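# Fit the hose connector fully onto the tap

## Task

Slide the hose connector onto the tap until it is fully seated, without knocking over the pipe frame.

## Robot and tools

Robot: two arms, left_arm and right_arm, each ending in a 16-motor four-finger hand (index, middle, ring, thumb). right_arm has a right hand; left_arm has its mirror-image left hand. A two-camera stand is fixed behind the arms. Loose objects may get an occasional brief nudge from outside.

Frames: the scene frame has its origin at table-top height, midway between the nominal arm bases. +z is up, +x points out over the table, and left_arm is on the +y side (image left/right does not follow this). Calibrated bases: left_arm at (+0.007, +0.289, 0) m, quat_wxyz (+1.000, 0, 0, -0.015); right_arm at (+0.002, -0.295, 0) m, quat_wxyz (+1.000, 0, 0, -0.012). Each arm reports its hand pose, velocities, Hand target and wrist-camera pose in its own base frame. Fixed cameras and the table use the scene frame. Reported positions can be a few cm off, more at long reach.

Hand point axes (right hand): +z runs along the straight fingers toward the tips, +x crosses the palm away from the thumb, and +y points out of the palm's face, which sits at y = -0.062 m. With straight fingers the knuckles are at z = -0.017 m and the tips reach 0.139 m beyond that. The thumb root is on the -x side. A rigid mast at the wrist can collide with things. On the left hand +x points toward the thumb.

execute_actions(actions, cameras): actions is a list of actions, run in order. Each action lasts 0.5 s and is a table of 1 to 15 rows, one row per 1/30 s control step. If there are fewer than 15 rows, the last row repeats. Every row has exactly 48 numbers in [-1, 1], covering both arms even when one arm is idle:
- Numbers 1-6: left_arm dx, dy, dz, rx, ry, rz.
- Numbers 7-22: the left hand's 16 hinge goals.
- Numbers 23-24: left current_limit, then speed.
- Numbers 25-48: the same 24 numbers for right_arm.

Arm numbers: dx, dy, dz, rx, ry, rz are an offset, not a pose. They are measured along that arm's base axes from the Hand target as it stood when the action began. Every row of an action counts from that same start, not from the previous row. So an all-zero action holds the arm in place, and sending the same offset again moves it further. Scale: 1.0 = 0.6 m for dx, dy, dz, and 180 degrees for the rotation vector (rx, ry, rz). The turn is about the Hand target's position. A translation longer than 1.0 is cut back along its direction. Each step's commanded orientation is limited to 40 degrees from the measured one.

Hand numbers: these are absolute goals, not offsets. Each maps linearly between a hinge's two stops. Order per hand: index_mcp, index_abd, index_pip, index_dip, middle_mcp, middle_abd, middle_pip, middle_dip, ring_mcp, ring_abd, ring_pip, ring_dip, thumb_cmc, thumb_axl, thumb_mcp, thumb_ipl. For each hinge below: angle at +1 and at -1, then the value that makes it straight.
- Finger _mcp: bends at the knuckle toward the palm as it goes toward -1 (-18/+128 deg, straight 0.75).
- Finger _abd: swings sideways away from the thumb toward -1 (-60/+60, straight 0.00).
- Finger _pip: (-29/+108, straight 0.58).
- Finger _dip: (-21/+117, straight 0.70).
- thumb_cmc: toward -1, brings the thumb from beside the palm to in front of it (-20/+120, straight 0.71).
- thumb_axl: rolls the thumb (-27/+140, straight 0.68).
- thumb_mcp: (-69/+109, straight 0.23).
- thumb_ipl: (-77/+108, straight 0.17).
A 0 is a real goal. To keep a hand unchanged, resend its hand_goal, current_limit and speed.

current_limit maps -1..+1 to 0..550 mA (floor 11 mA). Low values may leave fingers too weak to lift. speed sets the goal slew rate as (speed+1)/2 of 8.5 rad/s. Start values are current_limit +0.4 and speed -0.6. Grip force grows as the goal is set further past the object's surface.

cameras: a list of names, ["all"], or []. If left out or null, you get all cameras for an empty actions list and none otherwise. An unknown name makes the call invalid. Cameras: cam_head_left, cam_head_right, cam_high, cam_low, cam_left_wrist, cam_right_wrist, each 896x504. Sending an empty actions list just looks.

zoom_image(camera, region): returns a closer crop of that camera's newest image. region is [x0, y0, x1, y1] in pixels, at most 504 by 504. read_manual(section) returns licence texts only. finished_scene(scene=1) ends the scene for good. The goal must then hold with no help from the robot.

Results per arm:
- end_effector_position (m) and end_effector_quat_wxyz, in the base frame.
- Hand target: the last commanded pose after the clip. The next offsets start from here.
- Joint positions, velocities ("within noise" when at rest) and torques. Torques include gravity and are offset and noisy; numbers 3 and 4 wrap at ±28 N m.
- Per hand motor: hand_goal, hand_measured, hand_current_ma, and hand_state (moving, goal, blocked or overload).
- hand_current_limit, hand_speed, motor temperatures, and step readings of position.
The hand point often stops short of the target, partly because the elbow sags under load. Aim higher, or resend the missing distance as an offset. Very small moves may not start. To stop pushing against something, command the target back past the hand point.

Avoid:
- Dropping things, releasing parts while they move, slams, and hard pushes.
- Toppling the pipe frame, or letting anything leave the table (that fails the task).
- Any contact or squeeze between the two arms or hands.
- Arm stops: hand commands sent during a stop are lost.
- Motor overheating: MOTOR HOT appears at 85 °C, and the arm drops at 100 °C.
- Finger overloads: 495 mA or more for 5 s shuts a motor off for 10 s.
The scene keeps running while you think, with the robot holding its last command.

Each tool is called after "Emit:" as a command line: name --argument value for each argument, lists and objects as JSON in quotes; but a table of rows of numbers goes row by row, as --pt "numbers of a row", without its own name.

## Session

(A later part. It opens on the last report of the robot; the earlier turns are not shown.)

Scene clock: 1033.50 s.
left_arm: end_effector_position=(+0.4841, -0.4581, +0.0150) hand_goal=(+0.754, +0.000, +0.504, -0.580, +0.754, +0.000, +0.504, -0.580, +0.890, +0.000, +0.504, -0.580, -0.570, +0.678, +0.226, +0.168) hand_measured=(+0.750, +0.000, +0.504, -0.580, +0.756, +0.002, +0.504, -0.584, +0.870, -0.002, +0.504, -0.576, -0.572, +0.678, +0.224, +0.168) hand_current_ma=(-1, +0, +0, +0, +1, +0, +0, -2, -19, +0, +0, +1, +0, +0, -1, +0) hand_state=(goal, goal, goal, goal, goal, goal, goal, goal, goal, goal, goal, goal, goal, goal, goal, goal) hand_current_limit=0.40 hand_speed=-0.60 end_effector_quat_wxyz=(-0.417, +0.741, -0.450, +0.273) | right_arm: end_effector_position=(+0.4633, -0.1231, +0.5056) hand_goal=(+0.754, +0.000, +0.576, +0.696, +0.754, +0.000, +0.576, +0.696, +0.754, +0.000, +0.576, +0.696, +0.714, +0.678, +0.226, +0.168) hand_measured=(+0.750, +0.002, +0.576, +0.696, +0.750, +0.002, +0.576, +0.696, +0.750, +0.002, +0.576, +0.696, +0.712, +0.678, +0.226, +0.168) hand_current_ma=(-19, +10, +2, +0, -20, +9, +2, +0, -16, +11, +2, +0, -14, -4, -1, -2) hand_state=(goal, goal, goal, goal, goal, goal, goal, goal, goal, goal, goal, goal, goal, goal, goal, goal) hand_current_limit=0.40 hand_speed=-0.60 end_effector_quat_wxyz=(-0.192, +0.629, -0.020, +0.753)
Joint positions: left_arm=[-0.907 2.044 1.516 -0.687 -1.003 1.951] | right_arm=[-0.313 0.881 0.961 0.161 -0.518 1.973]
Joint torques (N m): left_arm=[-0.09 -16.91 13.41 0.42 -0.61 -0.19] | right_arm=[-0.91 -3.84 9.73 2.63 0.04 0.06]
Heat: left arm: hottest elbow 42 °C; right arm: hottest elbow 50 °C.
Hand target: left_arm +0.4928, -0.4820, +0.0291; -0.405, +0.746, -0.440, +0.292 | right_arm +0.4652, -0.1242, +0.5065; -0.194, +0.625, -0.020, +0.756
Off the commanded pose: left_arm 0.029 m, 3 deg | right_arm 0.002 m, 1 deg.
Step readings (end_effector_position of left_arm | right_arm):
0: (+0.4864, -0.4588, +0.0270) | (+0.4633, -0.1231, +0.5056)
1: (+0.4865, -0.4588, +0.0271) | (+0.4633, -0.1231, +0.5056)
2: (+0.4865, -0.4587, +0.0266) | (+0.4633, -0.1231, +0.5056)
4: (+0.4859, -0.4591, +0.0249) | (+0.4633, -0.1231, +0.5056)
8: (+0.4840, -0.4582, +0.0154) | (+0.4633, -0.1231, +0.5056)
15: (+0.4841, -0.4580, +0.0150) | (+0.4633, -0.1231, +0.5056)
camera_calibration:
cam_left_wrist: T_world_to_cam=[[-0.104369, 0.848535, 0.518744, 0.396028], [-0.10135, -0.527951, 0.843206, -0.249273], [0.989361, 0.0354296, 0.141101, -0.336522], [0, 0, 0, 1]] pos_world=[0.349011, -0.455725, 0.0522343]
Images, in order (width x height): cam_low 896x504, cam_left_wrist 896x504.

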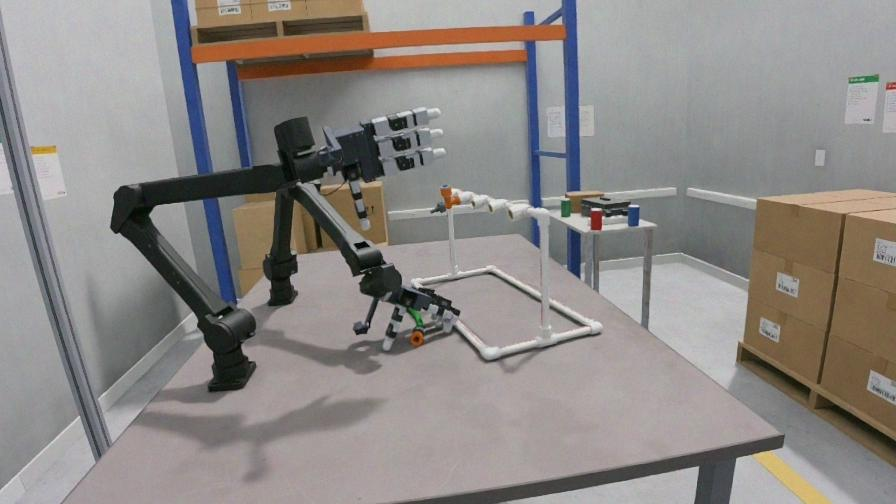

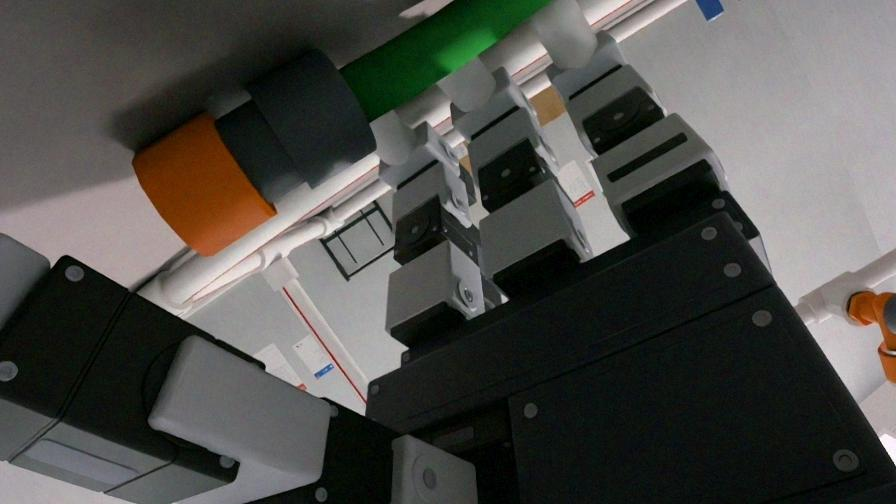

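Emit:
execute_actions --actions '[[[0.0145,-0.045,0.045,0,0,0,0.754,0,0.504,-0.58,0.754,0,0.504,-0.58,0.89,0,0.504,-0.58,-0.571,0.678,0.226,0.168,0.4,-0.6,0,0,0,0,0,0,0.754,0,0.576,0.696,0.754,0,0.576,0.696,0.754,0,0.576,0.696,0.714,0.678,0.226,0.168,0.4,-0.6]]]' --cameras '["cam_left_wrist"]'

Scene clock: 1047.97 s.
left_arm: end_effector_position=(+0.4880, -0.4849, +0.0305) hand_goal=(+0.754, +0.000, +0.504, -0.580, +0.754, +0.000, +0.504, -0.580, +0.890, +0.000, +0.504, -0.580, -0.570, +0.678, +0.226, +0.168) hand_measured=(+0.748, +0.000, +0.504, -0.580, +0.748, +0.002, +0.504, -0.582, +0.870, -0.002, +0.504, -0.576, -0.572, +0.678, +0.224, +0.168) hand_current_ma=(-3, +0, +0, +0, -3, +0, +0, -1, -18, +0, +0, +1, +0, +0, -1, +0) hand_state=(goal, goal, goal, goal, goal, goal, goal, goal, goal, goal, goal, goal, goal, goal, goal, goal) hand_current_limit=0.40 hand_speed=-0.60 end_effector_quat_wxyz=(-0.416, +0.739, -0.459, +0.265) | right_arm: end_effector_position=(+0.4633, -0.1231, +0.5056) hand_goal=(+0.754, +0.000, +0.576, +0.696, +0.754, +0.000, +0.576, +0.696, +0.754, +0.000, +0.576, +0.696, +0.714, +0.678, +0.226, +0.168) hand_measured=(+0.750, +0.002, +0.576, +0.696, +0.750, +0.002, +0.576, +0.696, +0.750, +0.002, +0.576, +0.696, +0.712, +0.678, +0.226, +0.168) hand_current_ma=(-19, +10, +2, +0, -20, +9, +2, +0, -16, +11, +2, +0, -14, -4, -1, -2) hand_state=(goal, goal, goal, goal, goal, goal, goal, goal, goal, goal, goal, goal, goal, goal, goal, goal) hand_current_limit=0.40 hand_speed=-0.60 end_effector_quat_wxyz=(-0.192, +0.629, -0.020, +0.753)
Joint positions: left_arm=[-0.926 2.09 1.649 -0.814 -1.001 1.93] | right_arm=[-0.313 0.881 0.961 0.161 -0.518 1.973]
Joint torques (N m): left_arm=[0.21 -18.14 14.3 0.53 -0.92 -0.24] | right_arm=[-0.85 -3.84 9.74 2.62 0.04 0.06]
Heat: left arm: hottest elbow 43 °C; right arm: hottest elbow 50 °C.
Hand target: left_arm +0.5014, -0.5089, +0.0560; -0.405, +0.746, -0.441, +0.291 | right_arm +0.4652, -0.1242, +0.5065; -0.194, +0.625, -0.020, +0.756
Off the commanded pose: left_arm 0.038 m, 4 deg | right_arm 0.002 m, 1 deg.
Step readings (end_effector_position of left_arm | right_arm):
0: (+0.4841, -0.4581, +0.0150) | (+0.4633, -0.1231, +0.5056)
1: (+0.4843, -0.4583, +0.0154) | (+0.4633, -0.1231, +0.5056)
2: (+0.4837, -0.4590, +0.0159) | (+0.4633, -0.1231, +0.5056)
4: (+0.4844, -0.4623, +0.0180) | (+0.4633, -0.1231, +0.5056)
8: (+0.4881, -0.4747, +0.0265) | (+0.4633, -0.1231, +0.5056)
15: (+0.4890, -0.4858, +0.0381) | (+0.4633, -0.1231, +0.5056)
camera_calibration:
cam_left_wrist: T_world_to_cam=[[-0.0868923, 0.841752, 0.532826, 0.398888], [-0.0906652, -0.539311, 0.837212, -0.286584], [0.992083, 0.0244385, 0.12318, -0.347678], [0, 0, 0, 1]] pos_world=[0.353603, -0.481825, 0.0702207]
Images, in order (width x height): cam_left_wrist 896x504.

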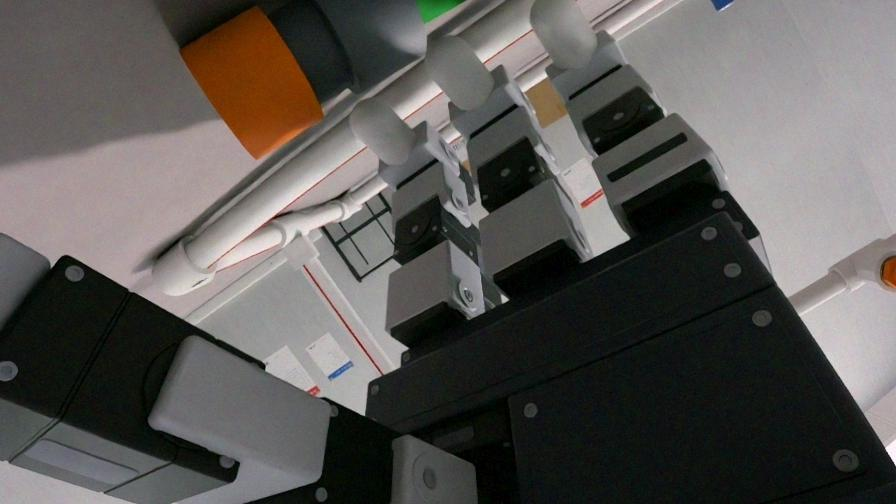

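Emit:
execute_actions --actions '[[[-0.012,0.055,-0.018,0,0,0,0.754,0,0.504,-0.58,0.754,0,0.504,-0.58,0.89,0,0.504,-0.58,-0.571,0.678,0.226,0.168,0.4,-0.6,0,0,0,0,0,0,0.754,0,0.576,0.696,0.754,0,0.576,0.696,0.754,0,0.576,0.696,0.714,0.678,0.226,0.168,0.4,-0.6]]]' --cameras '["cam_left_wrist"]'

Scene clock: 1075.20 s.
left_arm: end_effector_position=(+0.4893, -0.4796, +0.0290) hand_goal=(+0.754, +0.000, +0.504, -0.580, +0.754, +0.000, +0.504, -0.580, +0.890, +0.000, +0.504, -0.580, -0.570, +0.678, +0.226, +0.168) hand_measured=(+0.748, +0.000, +0.504, -0.580, +0.748, +0.002, +0.504, -0.582, +0.870, -0.002, +0.504, -0.576, -0.572, +0.678, +0.224, +0.168) hand_current_ma=(-4, +0, +0, +0, -3, +0, +0, -1, -18, +0, +0, +1, +0, +0, -1, +0) hand_state=(goal, goal, goal, goal, goal, goal, goal, goal, goal, goal, goal, goal, goal, goal, goal, goal) hand_current_limit=0.40 hand_speed=-0.60 end_effector_quat_wxyz=(-0.408, +0.745, -0.445, +0.283) | right_arm: end_effector_position=(+0.4633, -0.1231, +0.5056) hand_goal=(+0.754, +0.000, +0.576, +0.696, +0.754, +0.000, +0.576, +0.696, +0.754, +0.000, +0.576, +0.696, +0.714, +0.678, +0.226, +0.168) hand_measured=(+0.750, +0.002, +0.576, +0.696, +0.750, +0.002, +0.576, +0.696, +0.750, +0.002, +0.576, +0.696, +0.712, +0.678, +0.226, +0.168) hand_current_ma=(-19, +10, +2, +0, -20, +9, +2, +0, -16, +11, +2, +0, -14, -4, -1, -2) hand_state=(goal, goal, goal, goal, goal, goal, goal, goal, goal, goal, goal, goal, goal, goal, goal, goal) hand_current_limit=0.40 hand_speed=-0.60 end_effector_quat_wxyz=(-0.192, +0.629, -0.020, +0.753)
Joint positions: left_arm=[-0.919 2.062 1.588 -0.733 -0.997 1.929] | right_arm=[-0.313 0.881 0.961 0.161 -0.518 1.973]
Joint torques (N m): left_arm=[1.26 -20.48 8.08 1.54 -0.77 0.14] | right_arm=[-0.85 -3.9 9.74 2.62 0.04 0.06]
Motor temperatures (°C): left_arm=[26 41 50 27 31 27] | right_arm=[27 28 50 28 24 25]
Heat: left arm: hottest elbow 50 °C; right arm: hottest elbow 50 °C.
Hand target: left_arm +0.4942, -0.4761, +0.0453; -0.405, +0.746, -0.440, +0.292 | right_arm +0.4652, -0.1242, +0.5065; -0.194, +0.625, -0.020, +0.756
Off the commanded pose: left_arm 0.017 m, 1 deg | right_arm 0.002 m, 1 deg.
Step readings (end_effector_position of left_arm | right_arm):
0: (+0.4880, -0.4849, +0.0305) | (+0.4633, -0.1231, +0.5056)
1: (+0.4880, -0.4849, +0.0305) | (+0.4633, -0.1231, +0.5056)
2: (+0.4882, -0.4853, +0.0306) | (+0.4633, -0.1231, +0.5056)
4: (+0.4900, -0.4876, +0.0310) | (+0.4633, -0.1231, +0.5056)
8: (+0.4881, -0.4840, +0.0299) | (+0.4633, -0.1231, +0.5056)
15: (+0.4884, -0.4801, +0.0292) | (+0.4633, -0.1231, +0.5056)
camera_calibration:
cam_left_wrist: T_world_to_cam=[[-0.105653, 0.862128, 0.495552, 0.415373], [-0.109803, -0.505409, 0.855865, -0.257307], [0.988322, 0.0360119, 0.148062, -0.342272], [0, 0, 0, 1]] pos_world=[0.353908, -0.475824, 0.0650586]
Images, in order (width x height): cam_left_wrist 896x504.

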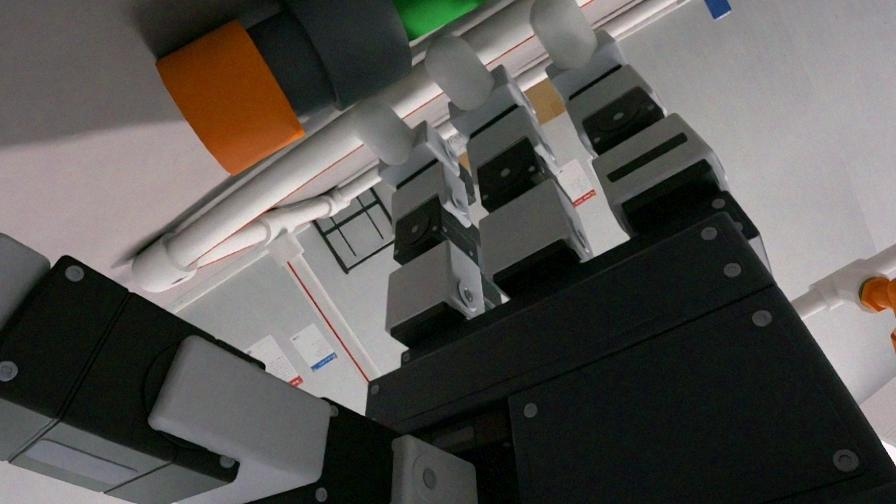

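Emit:
execute_actions --actions '[[[0,0,0,0,0,0,0.754,0,0.504,-0.58,0.754,0,0.504,-0.58,0.89,0,0.504,-0.58,-0.571,0.678,0.056,-0.265,0.4,-0.7,0,0,0,0,0,0,0.754,0,0.576,0.696,0.754,0,0.576,0.696,0.754,0,0.576,0.696,0.714,0.678,0.226,0.168,0.4,-0.6]],[[0,0,0,0,0,0,0.589,0,0.255,-0.609,0.589,0,0.255,-0.609,0.89,0,0.504,-0.58,-0.571,0.678,-0.05,-0.265,0.4,-0.8,0,0,0,0,0,0,0.754,0,0.576,0.696,0.754,0,0.576,0.696,0.754,0,0.576,0.696,0.714,0.678,0.226,0.168,0.4,-0.6]]]' --cameras '["cam_left_wrist","cam_low"]'

Emit:
zoom_image --camera "cam_low" --region '[360, 270, 480, 360]'

Scene clock: 1107.20 s.
left_arm: end_effector_position=(+0.4893, -0.4800, +0.0292) hand_goal=(+0.590, +0.000, +0.256, -0.608, +0.590, +0.000, +0.256, -0.608, +0.890, +0.000, +0.504, -0.580, -0.570, +0.678, -0.050, -0.264) hand_measured=(+0.584, +0.000, +0.258, -0.604, +0.584, +0.002, +0.258, -0.606, +0.872, -0.002, +0.504, -0.576, -0.570, +0.678, -0.046, -0.260) hand_current_ma=(-2, +0, +0, +1, -2, +0, +0, +1, -18, +0, +0, +1, +0, +0, +2, +2) hand_state=(goal, goal, goal, goal, goal, goal, goal, goal, goal, goal, goal, goal, goal, goal, goal, goal) hand_current_limit=0.40 hand_speed=-0.80 end_effector_quat_wxyz=(-0.407, +0.745, -0.446, +0.283) | right_arm: end_effector_position=(+0.4633, -0.1231, +0.5056) hand_goal=(+0.754, +0.000, +0.576, +0.696, +0.754, +0.000, +0.576, +0.696, +0.754, +0.000, +0.576, +0.696, +0.714, +0.678, +0.226, +0.168) hand_measured=(+0.750, +0.002, +0.576, +0.696, +0.750, +0.002, +0.576, +0.696, +0.750, +0.002, +0.576, +0.696, +0.712, +0.678, +0.226, +0.168) hand_current_ma=(-19, +10, +2, +0, -20, +9, +2, +0, -16, +11, +2, +0, -14, -4, -1, -2) hand_state=(goal, goal, goal, goal, goal, goal, goal, goal, goal, goal, goal, goal, goal, goal, goal, goal) hand_current_limit=0.40 hand_speed=-0.60 end_effector_quat_wxyz=(-0.192, +0.629, -0.020, +0.753)
Joint positions: left_arm=[-0.919 2.061 1.588 -0.732 -0.996 1.93] | right_arm=[-0.313 0.881 0.961 0.161 -0.518 1.973]
Joint torques (N m): left_arm=[1.2 -20.37 8.06 1.31 -0.84 0.13] | right_arm=[-0.85 -3.9 9.73 2.62 0.04 0.06]
Motor temperatures (°C): left_arm=[26 43 45 27 30 27] | right_arm=[27 28 49 28 24 25]
Heat: left arm: hottest elbow 45 °C; right arm: hottest elbow 49 °C.
Hand target: left_arm +0.4942, -0.4761, +0.0452; -0.405, +0.746, -0.440, +0.292 | right_arm +0.4652, -0.1242, +0.5065; -0.194, +0.625, -0.020, +0.756
Off the commanded pose: left_arm 0.017 m, 1 deg | right_arm 0.002 m, 1 deg.
Step readings (end_effector_position of left_arm | right_arm):
0: (+0.4894, -0.4797, +0.0290) | (+0.4633, -0.1231, +0.5056)
1: (+0.4894, -0.4797, +0.0290) | (+0.4633, -0.1231, +0.5056)
2: (+0.4894, -0.4797, +0.0290) | (+0.4633, -0.1231, +0.5056)
4: (+0.4894, -0.4797, +0.0290) | (+0.4633, -0.1231, +0.5056)
8: (+0.4894, -0.4797, +0.0290) | (+0.4633, -0.1231, +0.5056)
15: (+0.4894, -0.4797, +0.0290) | (+0.4633, -0.1231, +0.5056)
16: (+0.4894, -0.4797, +0.0290) | (+0.4633, -0.1231, +0.5056)
17: (+0.4893, -0.4797, +0.0290) | (+0.4633, -0.1231, +0.5056)
19: (+0.4894, -0.4799, +0.0292) | (+0.4633, -0.1231, +0.5056)
23: (+0.4894, -0.4799, +0.0293) | (+0.4633, -0.1231, +0.5056)
30: (+0.4893, -0.4800, +0.0292) | (+0.4633, -0.1231, +0.5056)
camera_calibration:
cam_left_wrist: T_world_to_cam=[[-0.104917, 0.863076, 0.494057, 0.415733], [-0.109844, -0.503816, 0.856798, -0.256869], [0.988396, 0.0356236, 0.147663, -0.342479], [0, 0, 0, 1]] pos_world=[0.353907, -0.476024, 0.0652602]
Images, in order (width x height): cam_low 896x504, cam_left_wrist 896x504.

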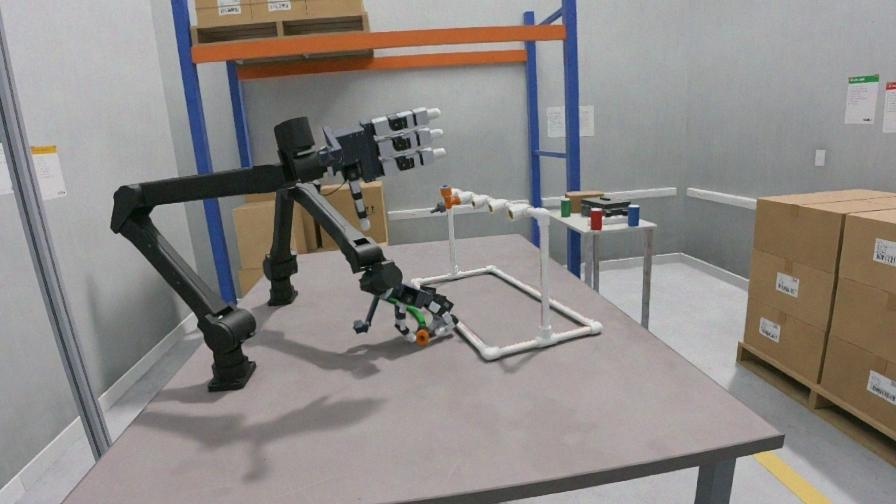

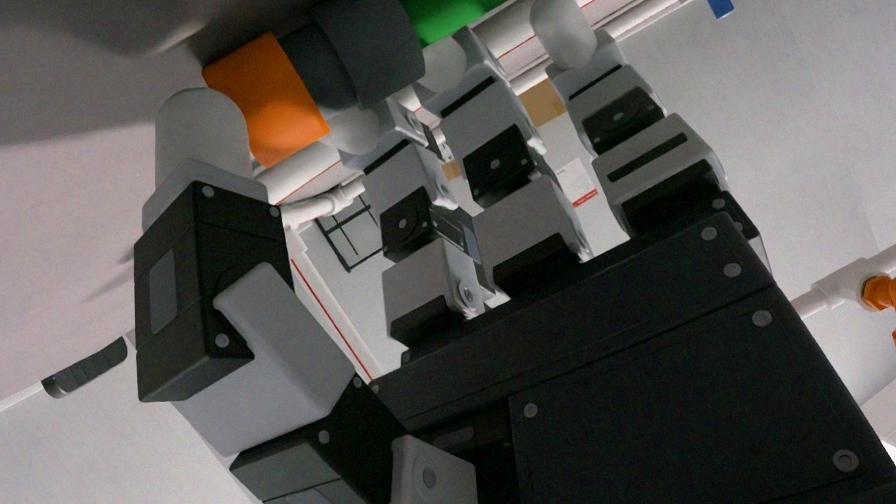

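Scaled by 4.200.

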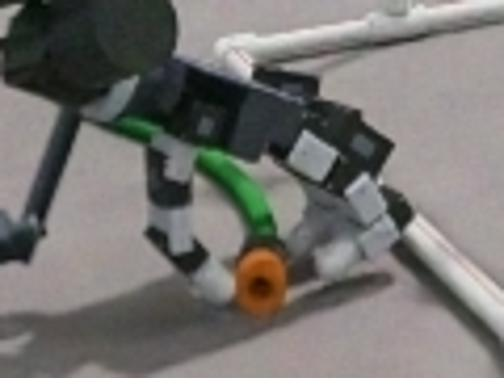

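Emit:
execute_actions --actions '[[[0,0,0,0,0,0,0.48,0,0.12,-0.62,0.48,0,0.12,-0.62,0.89,0,0.504,-0.58,-0.571,0.678,-0.09,-0.265,0.4,-0.8,0,0,0,0,0,0,0.754,0,0.576,0.696,0.754,0,0.576,0.696,0.754,0,0.576,0.696,0.714,0.678,0.226,0.168,0.4,-0.6]],[[0,0,0,0,0,0,0.411,0,-0.007,-0.638,0.411,0,-0.007,-0.638,0.89,0,0.504,-0.58,-0.571,0.678,-0.12,-0.28,0.4,-0.8,0,0,0,0,0,0,0.754,0,0.576,0.696,0.754,0,0.576,0.696,0.754,0,0.576,0.696,0.714,0.678,0.226,0.168,0.4,-0.6]]]' --cameras '["cam_left_wrist","cam_low"]'

Emit:
zoom_image --camera "cam_low" --region '[360, 270, 480, 360]'

Scene clock: 1117.80 s.
left_arm: end_effector_position=(+0.4891, -0.4799, +0.0293) hand_goal=(+0.412, +0.000, -0.006, -0.638, +0.412, +0.000, -0.006, -0.638, +0.890, +0.000, +0.504, -0.580, -0.570, +0.678, -0.120, -0.280) hand_measured=(+0.440, +0.002, +0.026, -0.634, +0.516, -0.010, +0.060, -0.626, +0.872, -0.002, +0.504, -0.576, -0.552, +0.696, -0.050, -0.246) hand_current_ma=(+33, +0, +38, +1, +278, -4, +121, +8, -18, +0, +0, +1, +15, +23, +207, +70) hand_state=(blocked, goal, blocked, goal, blocked, goal, blocked, goal, goal, goal, goal, goal, goal, goal, blocked, blocked) hand_current_limit=0.40 hand_speed=-0.80 end_effector_quat_wxyz=(-0.407, +0.745, -0.447, +0.282) | right_arm: end_effector_position=(+0.4633, -0.1231, +0.5056) hand_goal=(+0.754, +0.000, +0.576, +0.696, +0.754, +0.000, +0.576, +0.696, +0.754, +0.000, +0.576, +0.696, +0.714, +0.678, +0.226, +0.168) hand_measured=(+0.750, +0.002, +0.576, +0.696, +0.750, +0.002, +0.576, +0.696, +0.750, +0.002, +0.576, +0.696, +0.712, +0.678, +0.226, +0.168) hand_current_ma=(-19, +10, +2, +0, -20, +9, +2, +0, -16, +11, +2, +0, -14, -4, -1, -2) hand_state=(goal, goal, goal, goal, goal, goal, goal, goal, goal, goal, goal, goal, goal, goal, goal, goal) hand_current_limit=0.40 hand_speed=-0.60 end_effector_quat_wxyz=(-0.192, +0.629, -0.020, +0.753)
Joint positions: left_arm=[-0.919 2.061 1.588 -0.732 -0.995 1.934] | right_arm=[-0.313 0.881 0.961 0.161 -0.518 1.973]
Joint torques (N m): left_arm=[1.26 -20.25 8.08 1.48 -0.83 0.1] | right_arm=[-0.91 -3.84 9.73 2.62 0.04 0.06]
Heat: left arm: hottest shoulder 44 °C; right arm: hottest elbow 49 °C.
Hand target: left_arm +0.4942, -0.4761, +0.0452; -0.405, +0.746, -0.441, +0.292 | right_arm +0.4652, -0.1242, +0.5065; -0.194, +0.625, -0.020, +0.756
Off the commanded pose: left_arm 0.017 m, 1 deg | right_arm 0.002 m, 1 deg.
Step readings (end_effector_position of left_arm | right_arm):
0: (+0.4893, -0.4800, +0.0292) | (+0.4633, -0.1231, +0.5056)
1: (+0.4893, -0.4800, +0.0292) | (+0.4633, -0.1231, +0.5056)
2: (+0.4893, -0.4800, +0.0292) | (+0.4633, -0.1231, +0.5056)
4: (+0.4893, -0.4800, +0.0292) | (+0.4633, -0.1231, +0.5056)
8: (+0.4893, -0.4799, +0.0294) | (+0.4633, -0.1231, +0.5056)
15: (+0.4893, -0.4799, +0.0294) | (+0.4633, -0.1231, +0.5056)
16: (+0.4893, -0.4799, +0.0294) | (+0.4633, -0.1231, +0.5056)
17: (+0.4892, -0.4799, +0.0294) | (+0.4633, -0.1231, +0.5056)
19: (+0.4892, -0.4799, +0.0293) | (+0.4633, -0.1231, +0.5056)
23: (+0.4891, -0.4799, +0.0293) | (+0.4633, -0.1231, +0.5056)
30: (+0.4891, -0.4799, +0.0293) | (+0.4633, -0.1231, +0.5056)
camera_calibration:
cam_left_wrist: T_world_to_cam=[[-0.101882, 0.862078, 0.496428, 0.413477], [-0.109535, -0.505712, 0.85572, -0.25796], [0.988748, 0.0328065, 0.145951, -0.343803], [0, 0, 0, 1]] pos_world=[0.353805, -0.475624, 0.0656578]
Images, in order (width x height): cam_low 896x504, cam_left_wrist 896x504.

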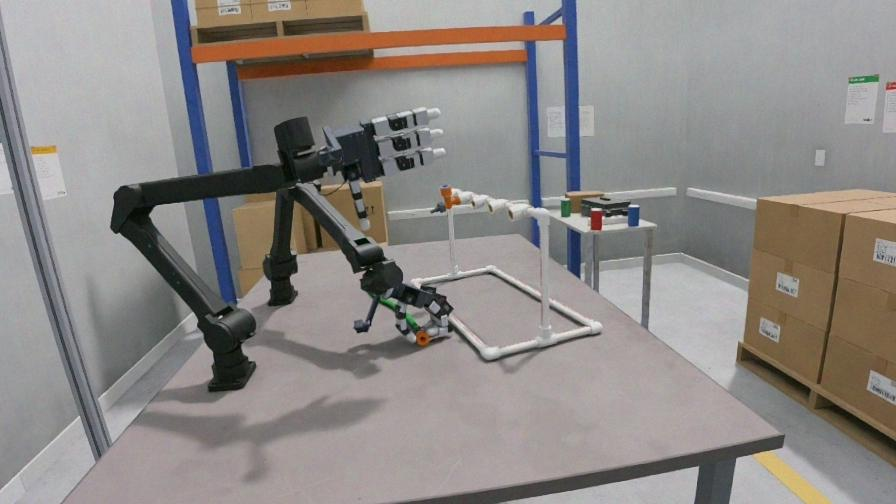

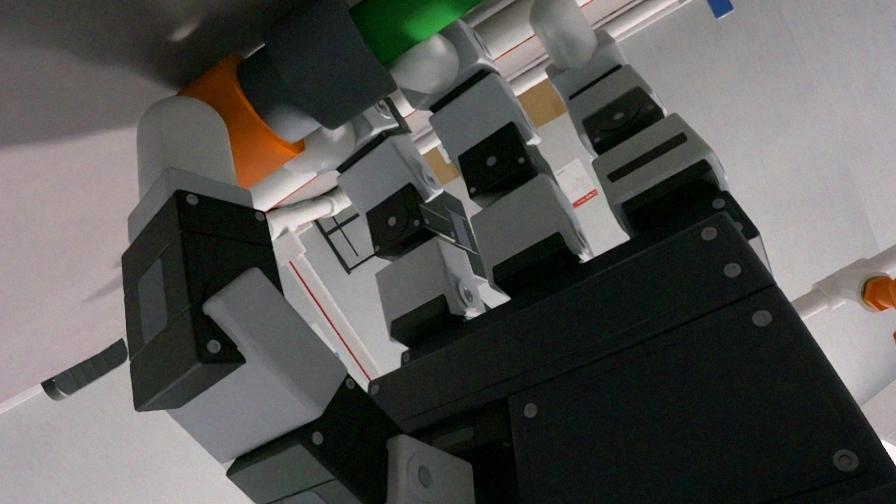

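Scaled by 4.200.

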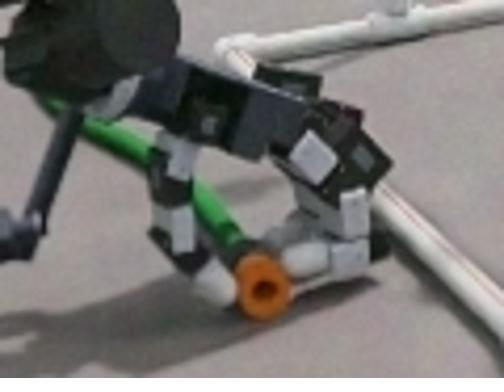

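Emit:
execute_actions --actions '[[[0,0,0,0,0,0,0.34,0,-0.05,-0.66,0.411,0,-0.007,-0.638,0.89,0,0.504,-0.58,-0.571,0.678,-0.2,-0.33,0.6,-0.8,0,0,0,0,0,0,0.754,0,0.576,0.696,0.754,0,0.576,0.696,0.754,0,0.576,0.696,0.714,0.678,0.226,0.168,0.4,-0.6]],[[0,0,0.06,0,0,0,0.34,0,-0.05,-0.66,0.411,0,-0.007,-0.638,0.89,0,0.504,-0.58,-0.571,0.678,-0.2,-0.33,0.6,-0.8,0,0,0,0,0,0,0.754,0,0.576,0.696,0.754,0,0.576,0.696,0.754,0,0.576,0.696,0.714,0.678,0.226,0.168,0.4,-0.6]]]' --cameras '["cam_left_wrist","cam_low"]'

Emit:
zoom_image --camera "cam_low" --region '[360, 250, 480, 340]'

Scene clock: 1145.63 s.
left_arm: end_effector_position=(+0.4838, -0.4727, +0.0550) hand_goal=(+0.340, +0.000, -0.050, -0.660, +0.412, +0.000, -0.006, -0.638, +0.890, +0.000, +0.504, -0.580, -0.570, +0.678, -0.200, -0.330) hand_measured=(+0.440, +0.002, -0.002, -0.660, +0.514, -0.010, +0.050, -0.634, +0.872, -0.002, +0.504, -0.576, -0.552, +0.700, -0.050, -0.246) hand_current_ma=(+259, +1, +74, +0, +268, -4, +92, +1, -18, +0, +0, +1, +16, +28, +440, +289) hand_state=(blocked, goal, blocked, goal, blocked, goal, blocked, goal, goal, goal, goal, goal, goal, blocked, blocked, blocked) hand_current_limit=0.60 hand_speed=-0.80 end_effector_quat_wxyz=(-0.409, +0.743, -0.450, +0.278) | right_arm: end_effector_position=(+0.4633, -0.1231, +0.5056) hand_goal=(+0.754, +0.000, +0.576, +0.696, +0.754, +0.000, +0.576, +0.696, +0.754, +0.000, +0.576, +0.696, +0.714, +0.678, +0.226, +0.168) hand_measured=(+0.750, +0.002, +0.576, +0.696, +0.750, +0.002, +0.576, +0.696, +0.750, +0.002, +0.576, +0.696, +0.712, +0.678, +0.226, +0.168) hand_current_ma=(-19, +10, +2, +0, -20, +9, +2, +0, -16, +11, +2, +0, -14, -4, -1, -2) hand_state=(goal, goal, goal, goal, goal, goal, goal, goal, goal, goal, goal, goal, goal, goal, goal, goal) hand_current_limit=0.40 hand_speed=-0.60 end_effector_quat_wxyz=(-0.192, +0.629, -0.020, +0.753)
Joint positions: left_arm=[-0.918 2.015 1.588 -0.787 -0.994 1.937] | right_arm=[-0.313 0.881 0.961 0.161 -0.518 1.973]
Joint torques (N m): left_arm=[1.2 -19.9 11.21 0.62 -0.84 0.07] | right_arm=[-0.85 -3.9 9.73 2.63 0.04 0.06]
Heat: left arm: hottest shoulder 46 °C; right arm: hottest elbow 49 °C.
Hand target: left_arm +0.4943, -0.4759, +0.0812; -0.405, +0.746, -0.440, +0.291 | right_arm +0.4652, -0.1242, +0.5065; -0.194, +0.625, -0.020, +0.756
Off the commanded pose: left_arm 0.028 m, 2 deg | right_arm 0.002 m, 1 deg.
Step readings (end_effector_position of left_arm | right_arm):
0: (+0.4891, -0.4799, +0.0293) | (+0.4633, -0.1231, +0.5056)
1: (+0.4891, -0.4799, +0.0293) | (+0.4633, -0.1231, +0.5056)
2: (+0.4890, -0.4798, +0.0293) | (+0.4633, -0.1231, +0.5056)
4: (+0.4890, -0.4798, +0.0292) | (+0.4633, -0.1231, +0.5056)
8: (+0.4890, -0.4797, +0.0292) | (+0.4633, -0.1231, +0.5056)
15: (+0.4890, -0.4797, +0.0292) | (+0.4633, -0.1231, +0.5056)
16: (+0.4890, -0.4797, +0.0292) | (+0.4633, -0.1231, +0.5056)
17: (+0.4889, -0.4796, +0.0296) | (+0.4633, -0.1231, +0.5056)
19: (+0.4873, -0.4778, +0.0311) | (+0.4633, -0.1231, +0.5056)
23: (+0.4845, -0.4741, +0.0408) | (+0.4633, -0.1231, +0.5056)
30: (+0.4839, -0.4733, +0.0551) | (+0.4633, -0.1231, +0.5056)
camera_calibration:
cam_left_wrist: T_world_to_cam=[[-0.0973063, 0.857746, 0.50478, 0.389371], [-0.10411, -0.513177, 0.851945, -0.282901], [0.989794, 0.0303468, 0.139236, -0.343878], [0, 0, 0, 1]] pos_world=[0.348804, -0.468724, 0.0923496]
Images, in order (width x height): cam_low 896x504, cam_left_wrist 896x504.

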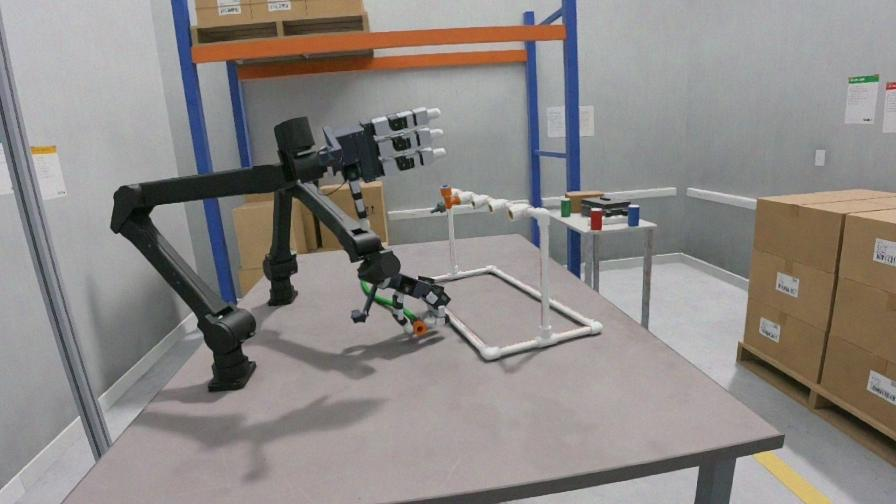

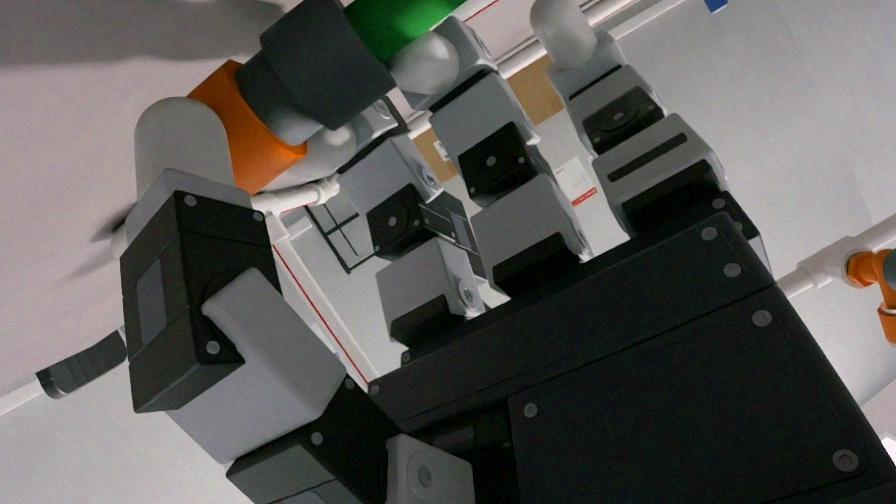

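Scaled by 4.200.

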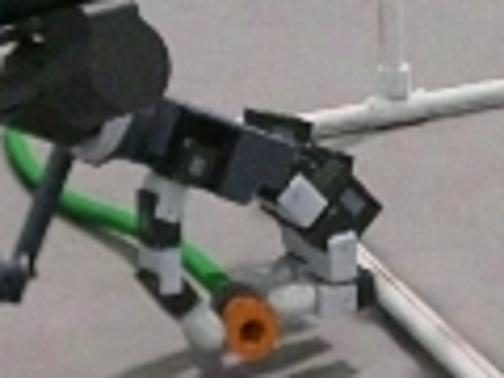

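Emit:
execute_actions --actions '[[[-0.05,0,0.15,0,0,0,0.34,0,-0.05,-0.66,0.411,0,-0.007,-0.638,0.89,0,0.504,-0.58,-0.571,0.678,-0.2,-0.33,0.6,-0.8,0,0,0,0,0,0,0.754,0,0.576,0.696,0.754,0,0.576,0.696,0.754,0,0.576,0.696,0.714,0.678,0.226,0.168,0.4,-0.6]],[[-0.057,0,0.148,0,0,0,0.34,0,-0.05,-0.66,0.411,0,-0.007,-0.638,0.89,0,0.504,-0.58,-0.571,0.678,-0.2,-0.33,0.6,-0.8,0,0,0,0,0,0,0.754,0,0.576,0.696,0.754,0,0.576,0.696,0.754,0,0.576,0.696,0.714,0.678,0.226,0.168,0.4,-0.6]],[[0,0.0811,0.0139,-0.0749,0.0334,0.0502,0.34,0,-0.05,-0.66,0.411,0,-0.007,-0.638,0.89,0,0.504,-0.58,-0.571,0.678,-0.2,-0.33,0.6,-0.8,0,0,0,0,0,0,0.754,0,0.576,0.696,0.754,0,0.576,0.696,0.754,0,0.576,0.696,0.714,0.678,0.226,0.168,0.4,-0.6]]]' --cameras '["cam_left_wrist","cam_low","cam_head_left"]'

Scene clock: 1209.73 s.
left_arm: end_effector_position=(+0.4332, -0.4253, +0.2642) hand_goal=(+0.340, +0.000, -0.050, -0.660, +0.412, +0.000, -0.006, -0.638, +0.890, +0.000, +0.504, -0.580, -0.570, +0.678, -0.200, -0.330) hand_measured=(+0.440, +0.006, -0.004, -0.660, +0.408, -0.002, -0.004, -0.638, +0.878, -0.002, +0.504, -0.576, -0.604, +0.658, -0.050, -0.266) hand_current_ma=(+259, +2, +67, +0, -2, +0, +1, +0, -9, +0, +0, +1, -44, -23, +440, +187) hand_state=(blocked, goal, blocked, goal, goal, goal, goal, goal, goal, goal, goal, goal, blocked, goal, blocked, blocked) hand_current_limit=0.60 hand_speed=-0.80 end_effector_quat_wxyz=(-0.317, +0.832, -0.371, +0.264) | right_arm: end_effector_position=(+0.4633, -0.1231, +0.5056) hand_goal=(+0.754, +0.000, +0.576, +0.696, +0.754, +0.000, +0.576, +0.696, +0.754, +0.000, +0.576, +0.696, +0.714, +0.678, +0.226, +0.168) hand_measured=(+0.750, +0.002, +0.576, +0.696, +0.750, +0.002, +0.576, +0.696, +0.750, +0.002, +0.576, +0.696, +0.712, +0.678, +0.226, +0.168) hand_current_ma=(-19, +10, +2, +0, -20, +9, +2, +0, -16, +11, +2, +0, -14, -4, -1, -2) hand_state=(goal, goal, goal, goal, goal, goal, goal, goal, goal, goal, goal, goal, goal, goal, goal, goal) hand_current_limit=0.40 hand_speed=-0.60 end_effector_quat_wxyz=(-0.192, +0.629, -0.020, +0.753)
Joint positions: left_arm=[-0.889 1.709 1.737 -1.348 -0.823 1.632] | right_arm=[-0.313 0.881 0.961 0.161 -0.518 1.973]
Joint torques (N m): left_arm=[0.56 -15.33 9.46 0.55 -0.69 -0.33] | right_arm=[-0.91 -3.9 9.73 2.62 0.04 0.06]
Heat: left arm: hottest elbow 47 °C; right arm: hottest elbow 49 °C.
Hand target: left_arm +0.4300, -0.4274, +0.2684; -0.313, +0.835, -0.364, +0.269 | right_arm +0.4652, -0.1242, +0.5065; -0.194, +0.625, -0.020, +0.756
Off the commanded pose: left_arm 0.006 m, 1 deg | right_arm 0.002 m, 1 deg.
Step readings (end_effector_position of left_arm | right_arm):
0: (+0.4838, -0.4727, +0.0550) | (+0.4633, -0.1231, +0.5056)
1: (+0.4835, -0.4723, +0.0550) | (+0.4633, -0.1231, +0.5056)
2: (+0.4817, -0.4700, +0.0555) | (+0.4633, -0.1231, +0.5056)
4: (+0.4735, -0.4604, +0.0601) | (+0.4633, -0.1231, +0.5056)
8: (+0.4604, -0.4483, +0.0887) | (+0.4633, -0.1231, +0.5056)
15: (+0.4551, -0.4521, +0.1401) | (+0.4633, -0.1231, +0.5056)
16: (+0.4553, -0.4531, +0.1429) | (+0.4633, -0.1231, +0.5056)
17: (+0.4531, -0.4534, +0.1452) | (+0.4633, -0.1231, +0.5056)
19: (+0.4442, -0.4499, +0.1505) | (+0.4633, -0.1231, +0.5056)
23: (+0.4266, -0.4476, +0.1745) | (+0.4633, -0.1231, +0.5056)
30: (+0.4195, -0.4582, +0.2233) | (+0.4633, -0.1231, +0.5056)
31: (+0.4196, -0.4592, +0.2260) | (+0.4633, -0.1231, +0.5056)
32: (+0.4176, -0.4614, +0.2263) | (+0.4633, -0.1231, +0.5056)
34: (+0.4117, -0.4636, +0.2261) | (+0.4633, -0.1231, +0.5056)
38: (+0.4177, -0.4468, +0.2393) | (+0.4633, -0.1231, +0.5056)
45: (+0.4341, -0.4238, +0.2644) | (+0.4633, -0.1231, +0.5056)
camera_calibration:
cam_left_wrist: T_world_to_cam=[[-0.203443, 0.93185, 0.300445, 0.369603], [0.0400189, -0.298692, 0.95351, -0.440142], [0.978269, 0.206008, 0.0234752, -0.214106], [0, 0, 0, 1]] pos_world=[0.30226, -0.431774, 0.313661]
Images, in order (width x height): cam_head_left 896x504, cam_low 896x504, cam_left_wrist 896x504.

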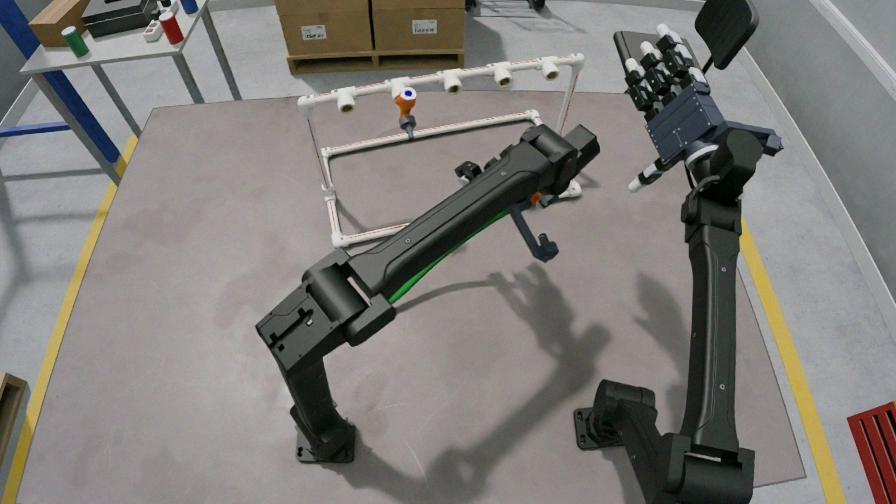

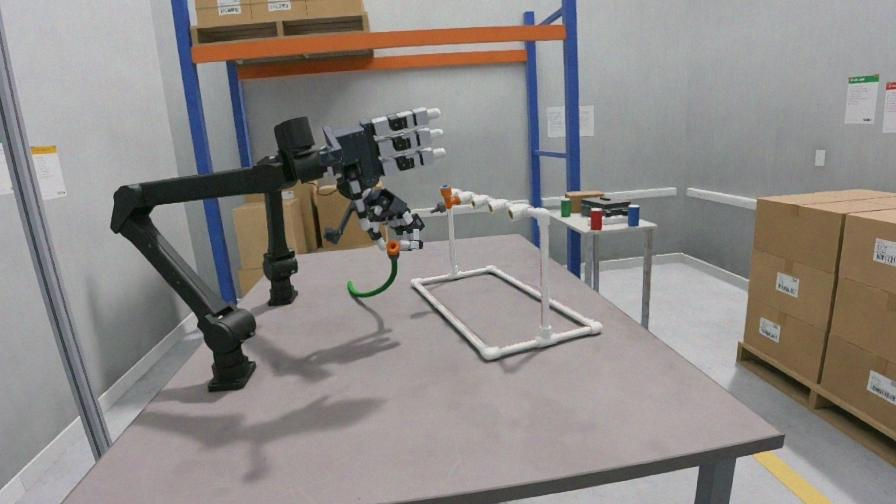

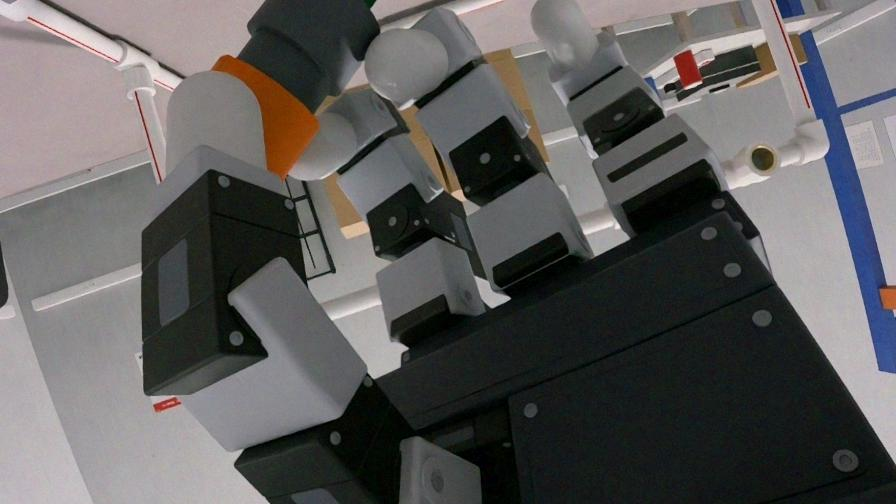

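Emit:
execute_actions --actions '[[[0,0.0811,0.0139,-0.0749,0.0334,0.0502,0.34,0,-0.05,-0.66,0.411,0,-0.007,-0.638,0.89,0,0.504,-0.58,-0.571,0.678,-0.2,-0.33,0.6,-0.8,0,0,0,0,0,0,0.754,0,0.576,0.696,0.754,0,0.576,0.696,0.754,0,0.576,0.696,0.714,0.678,0.226,0.168,0.4,-0.6]],[[0,0.0811,0.0139,-0.0749,0.0334,0.0502,0.34,0,-0.05,-0.66,0.411,0,-0.007,-0.638,0.89,0,0.504,-0.58,-0.571,0.678,-0.2,-0.33,0.6,-0.8,0,0,0,0,0,0,0.754,0,0.576,0.696,0.754,0,0.576,0.696,0.754,0,0.576,0.696,0.714,0.678,0.226,0.168,0.4,-0.6]],[[0,0.0811,0.0139,-0.0749,0.0334,0.0502,0.34,0,-0.05,-0.66,0.411,0,-0.007,-0.638,0.89,0,0.504,-0.58,-0.571,0.678,-0.2,-0.33,0.6,-0.8,0,0,0,0,0,0,0.754,0,0.576,0.696,0.754,0,0.576,0.696,0.754,0,0.576,0.696,0.714,0.678,0.226,0.168,0.4,-0.6]]]' --cameras '["cam_left_wrist","cam_low"]'

Emit:
zoom_image --camera "cam_low" --region '[320, 160, 480, 280]'

Scene clock: 1224.23 s.
left_arm: end_effector_position=(+0.4294, -0.2791, +0.2853) hand_goal=(+0.340, +0.000, -0.050, -0.660, +0.412, +0.000, -0.006, -0.638, +0.890, +0.000, +0.504, -0.580, -0.570, +0.678, -0.200, -0.330) hand_measured=(+0.440, +0.008, -0.004, -0.658, +0.422, -0.002, -0.010, -0.644, +0.884, -0.002, +0.504, -0.576, -0.618, +0.648, -0.050, -0.268) hand_current_ma=(+259, +3, +67, +0, +6, +0, -1, -2, -3, +0, +0, +1, -74, -46, +440, +174) hand_state=(blocked, goal, blocked, goal, goal, goal, goal, goal, goal, goal, goal, goal, blocked, blocked, blocked, blocked) hand_current_limit=0.60 hand_speed=-0.80 end_effector_quat_wxyz=(-0.012, +0.982, -0.105, +0.155) | right_arm: end_effector_position=(+0.4633, -0.1231, +0.5056) hand_goal=(+0.754, +0.000, +0.576, +0.696, +0.754, +0.000, +0.576, +0.696, +0.754, +0.000, +0.576, +0.696, +0.714, +0.678, +0.226, +0.168) hand_measured=(+0.750, +0.002, +0.576, +0.696, +0.750, +0.002, +0.576, +0.696, +0.750, +0.002, +0.576, +0.696, +0.712, +0.678, +0.226, +0.168) hand_current_ma=(-19, +10, +2, +0, -20, +9, +2, +0, -16, +11, +2, +0, -14, -4, -1, -2) hand_state=(goal, goal, goal, goal, goal, goal, goal, goal, goal, goal, goal, goal, goal, goal, goal, goal) hand_current_limit=0.40 hand_speed=-0.60 end_effector_quat_wxyz=(-0.192, +0.629, -0.020, +0.753)
Joint positions: left_arm=[-0.471 1.376 1.387 -1.298 -0.133 1.331] | right_arm=[-0.313 0.881 0.961 0.161 -0.518 1.973]
Joint torques (N m): left_arm=[0.15 -11.58 9.4 1.52 0.17 -0.35] | right_arm=[-0.91 -3.9 9.74 2.62 0.04 0.06]
Heat: left arm: hottest elbow 44 °C; right arm: hottest elbow 49 °C.
Hand target: left_arm +0.4300, -0.2813, +0.2932; -0.003, +0.982, -0.092, +0.167 | right_arm +0.4652, -0.1242, +0.5065; -0.194, +0.625, -0.020, +0.756
Off the commanded pose: left_arm 0.008 m, 2 deg | right_arm 0.002 m, 1 deg.
Step readings (end_effector_position of left_arm | right_arm):
0: (+0.4333, -0.4253, +0.2643) | (+0.4633, -0.1231, +0.5056)
1: (+0.4327, -0.4257, +0.2638) | (+0.4633, -0.1231, +0.5056)
2: (+0.4300, -0.4274, +0.2617) | (+0.4633, -0.1231, +0.5056)
4: (+0.4208, -0.4259, +0.2552) | (+0.4633, -0.1231, +0.5056)
8: (+0.4179, -0.4007, +0.2501) | (+0.4633, -0.1231, +0.5056)
15: (+0.4317, -0.3740, +0.2671) | (+0.4633, -0.1231, +0.5056)
16: (+0.4308, -0.3747, +0.2683) | (+0.4633, -0.1231, +0.5056)
17: (+0.4276, -0.3768, +0.2681) | (+0.4633, -0.1231, +0.5056)
19: (+0.4175, -0.3764, +0.2655) | (+0.4633, -0.1231, +0.5056)
23: (+0.4160, -0.3481, +0.2636) | (+0.4633, -0.1231, +0.5056)
30: (+0.4303, -0.3246, +0.2770) | (+0.4633, -0.1231, +0.5056)
31: (+0.4295, -0.3262, +0.2775) | (+0.4633, -0.1231, +0.5056)
32: (+0.4271, -0.3288, +0.2779) | (+0.4633, -0.1231, +0.5056)
34: (+0.4187, -0.3295, +0.2766) | (+0.4633, -0.1231, +0.5056)
38: (+0.4183, -0.2994, +0.2741) | (+0.4633, -0.1231, +0.5056)
45: (+0.4302, -0.2785, +0.2865) | (+0.4633, -0.1231, +0.5056)
camera_calibration:
cam_left_wrist: T_world_to_cam=[[-0.618588, 0.765239, -0.178207, 0.494622], [0.316871, 0.450515, 0.834643, -0.29222], [0.718987, 0.459831, -0.521166, 0.0965758], [0, 0, 0, 1]] pos_world=[0.329126, -0.291263, 0.382377]
Images, in order (width x height): cam_low 896x504, cam_left_wrist 896x504.

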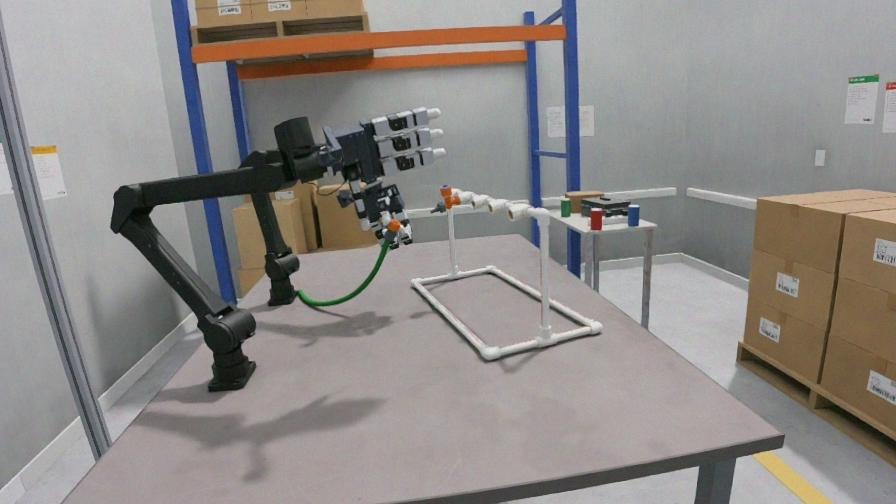

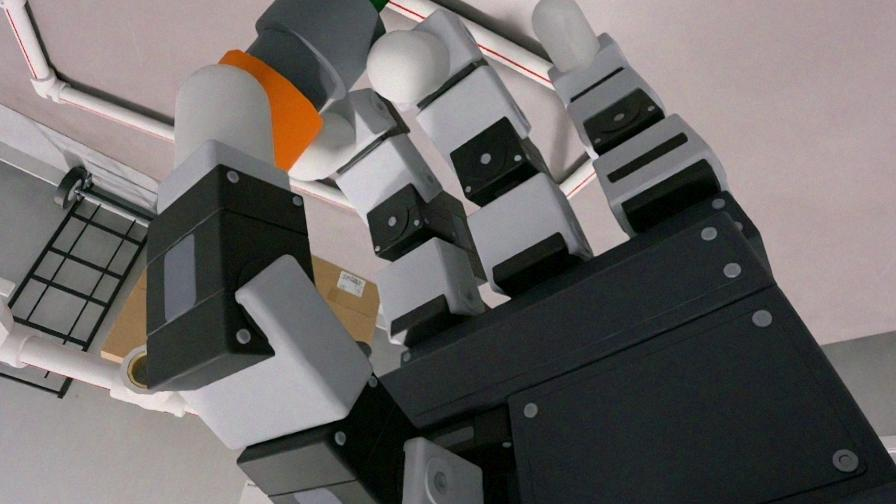

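Scaled by 3.150.

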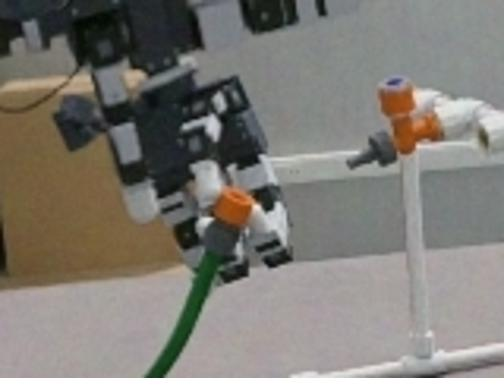

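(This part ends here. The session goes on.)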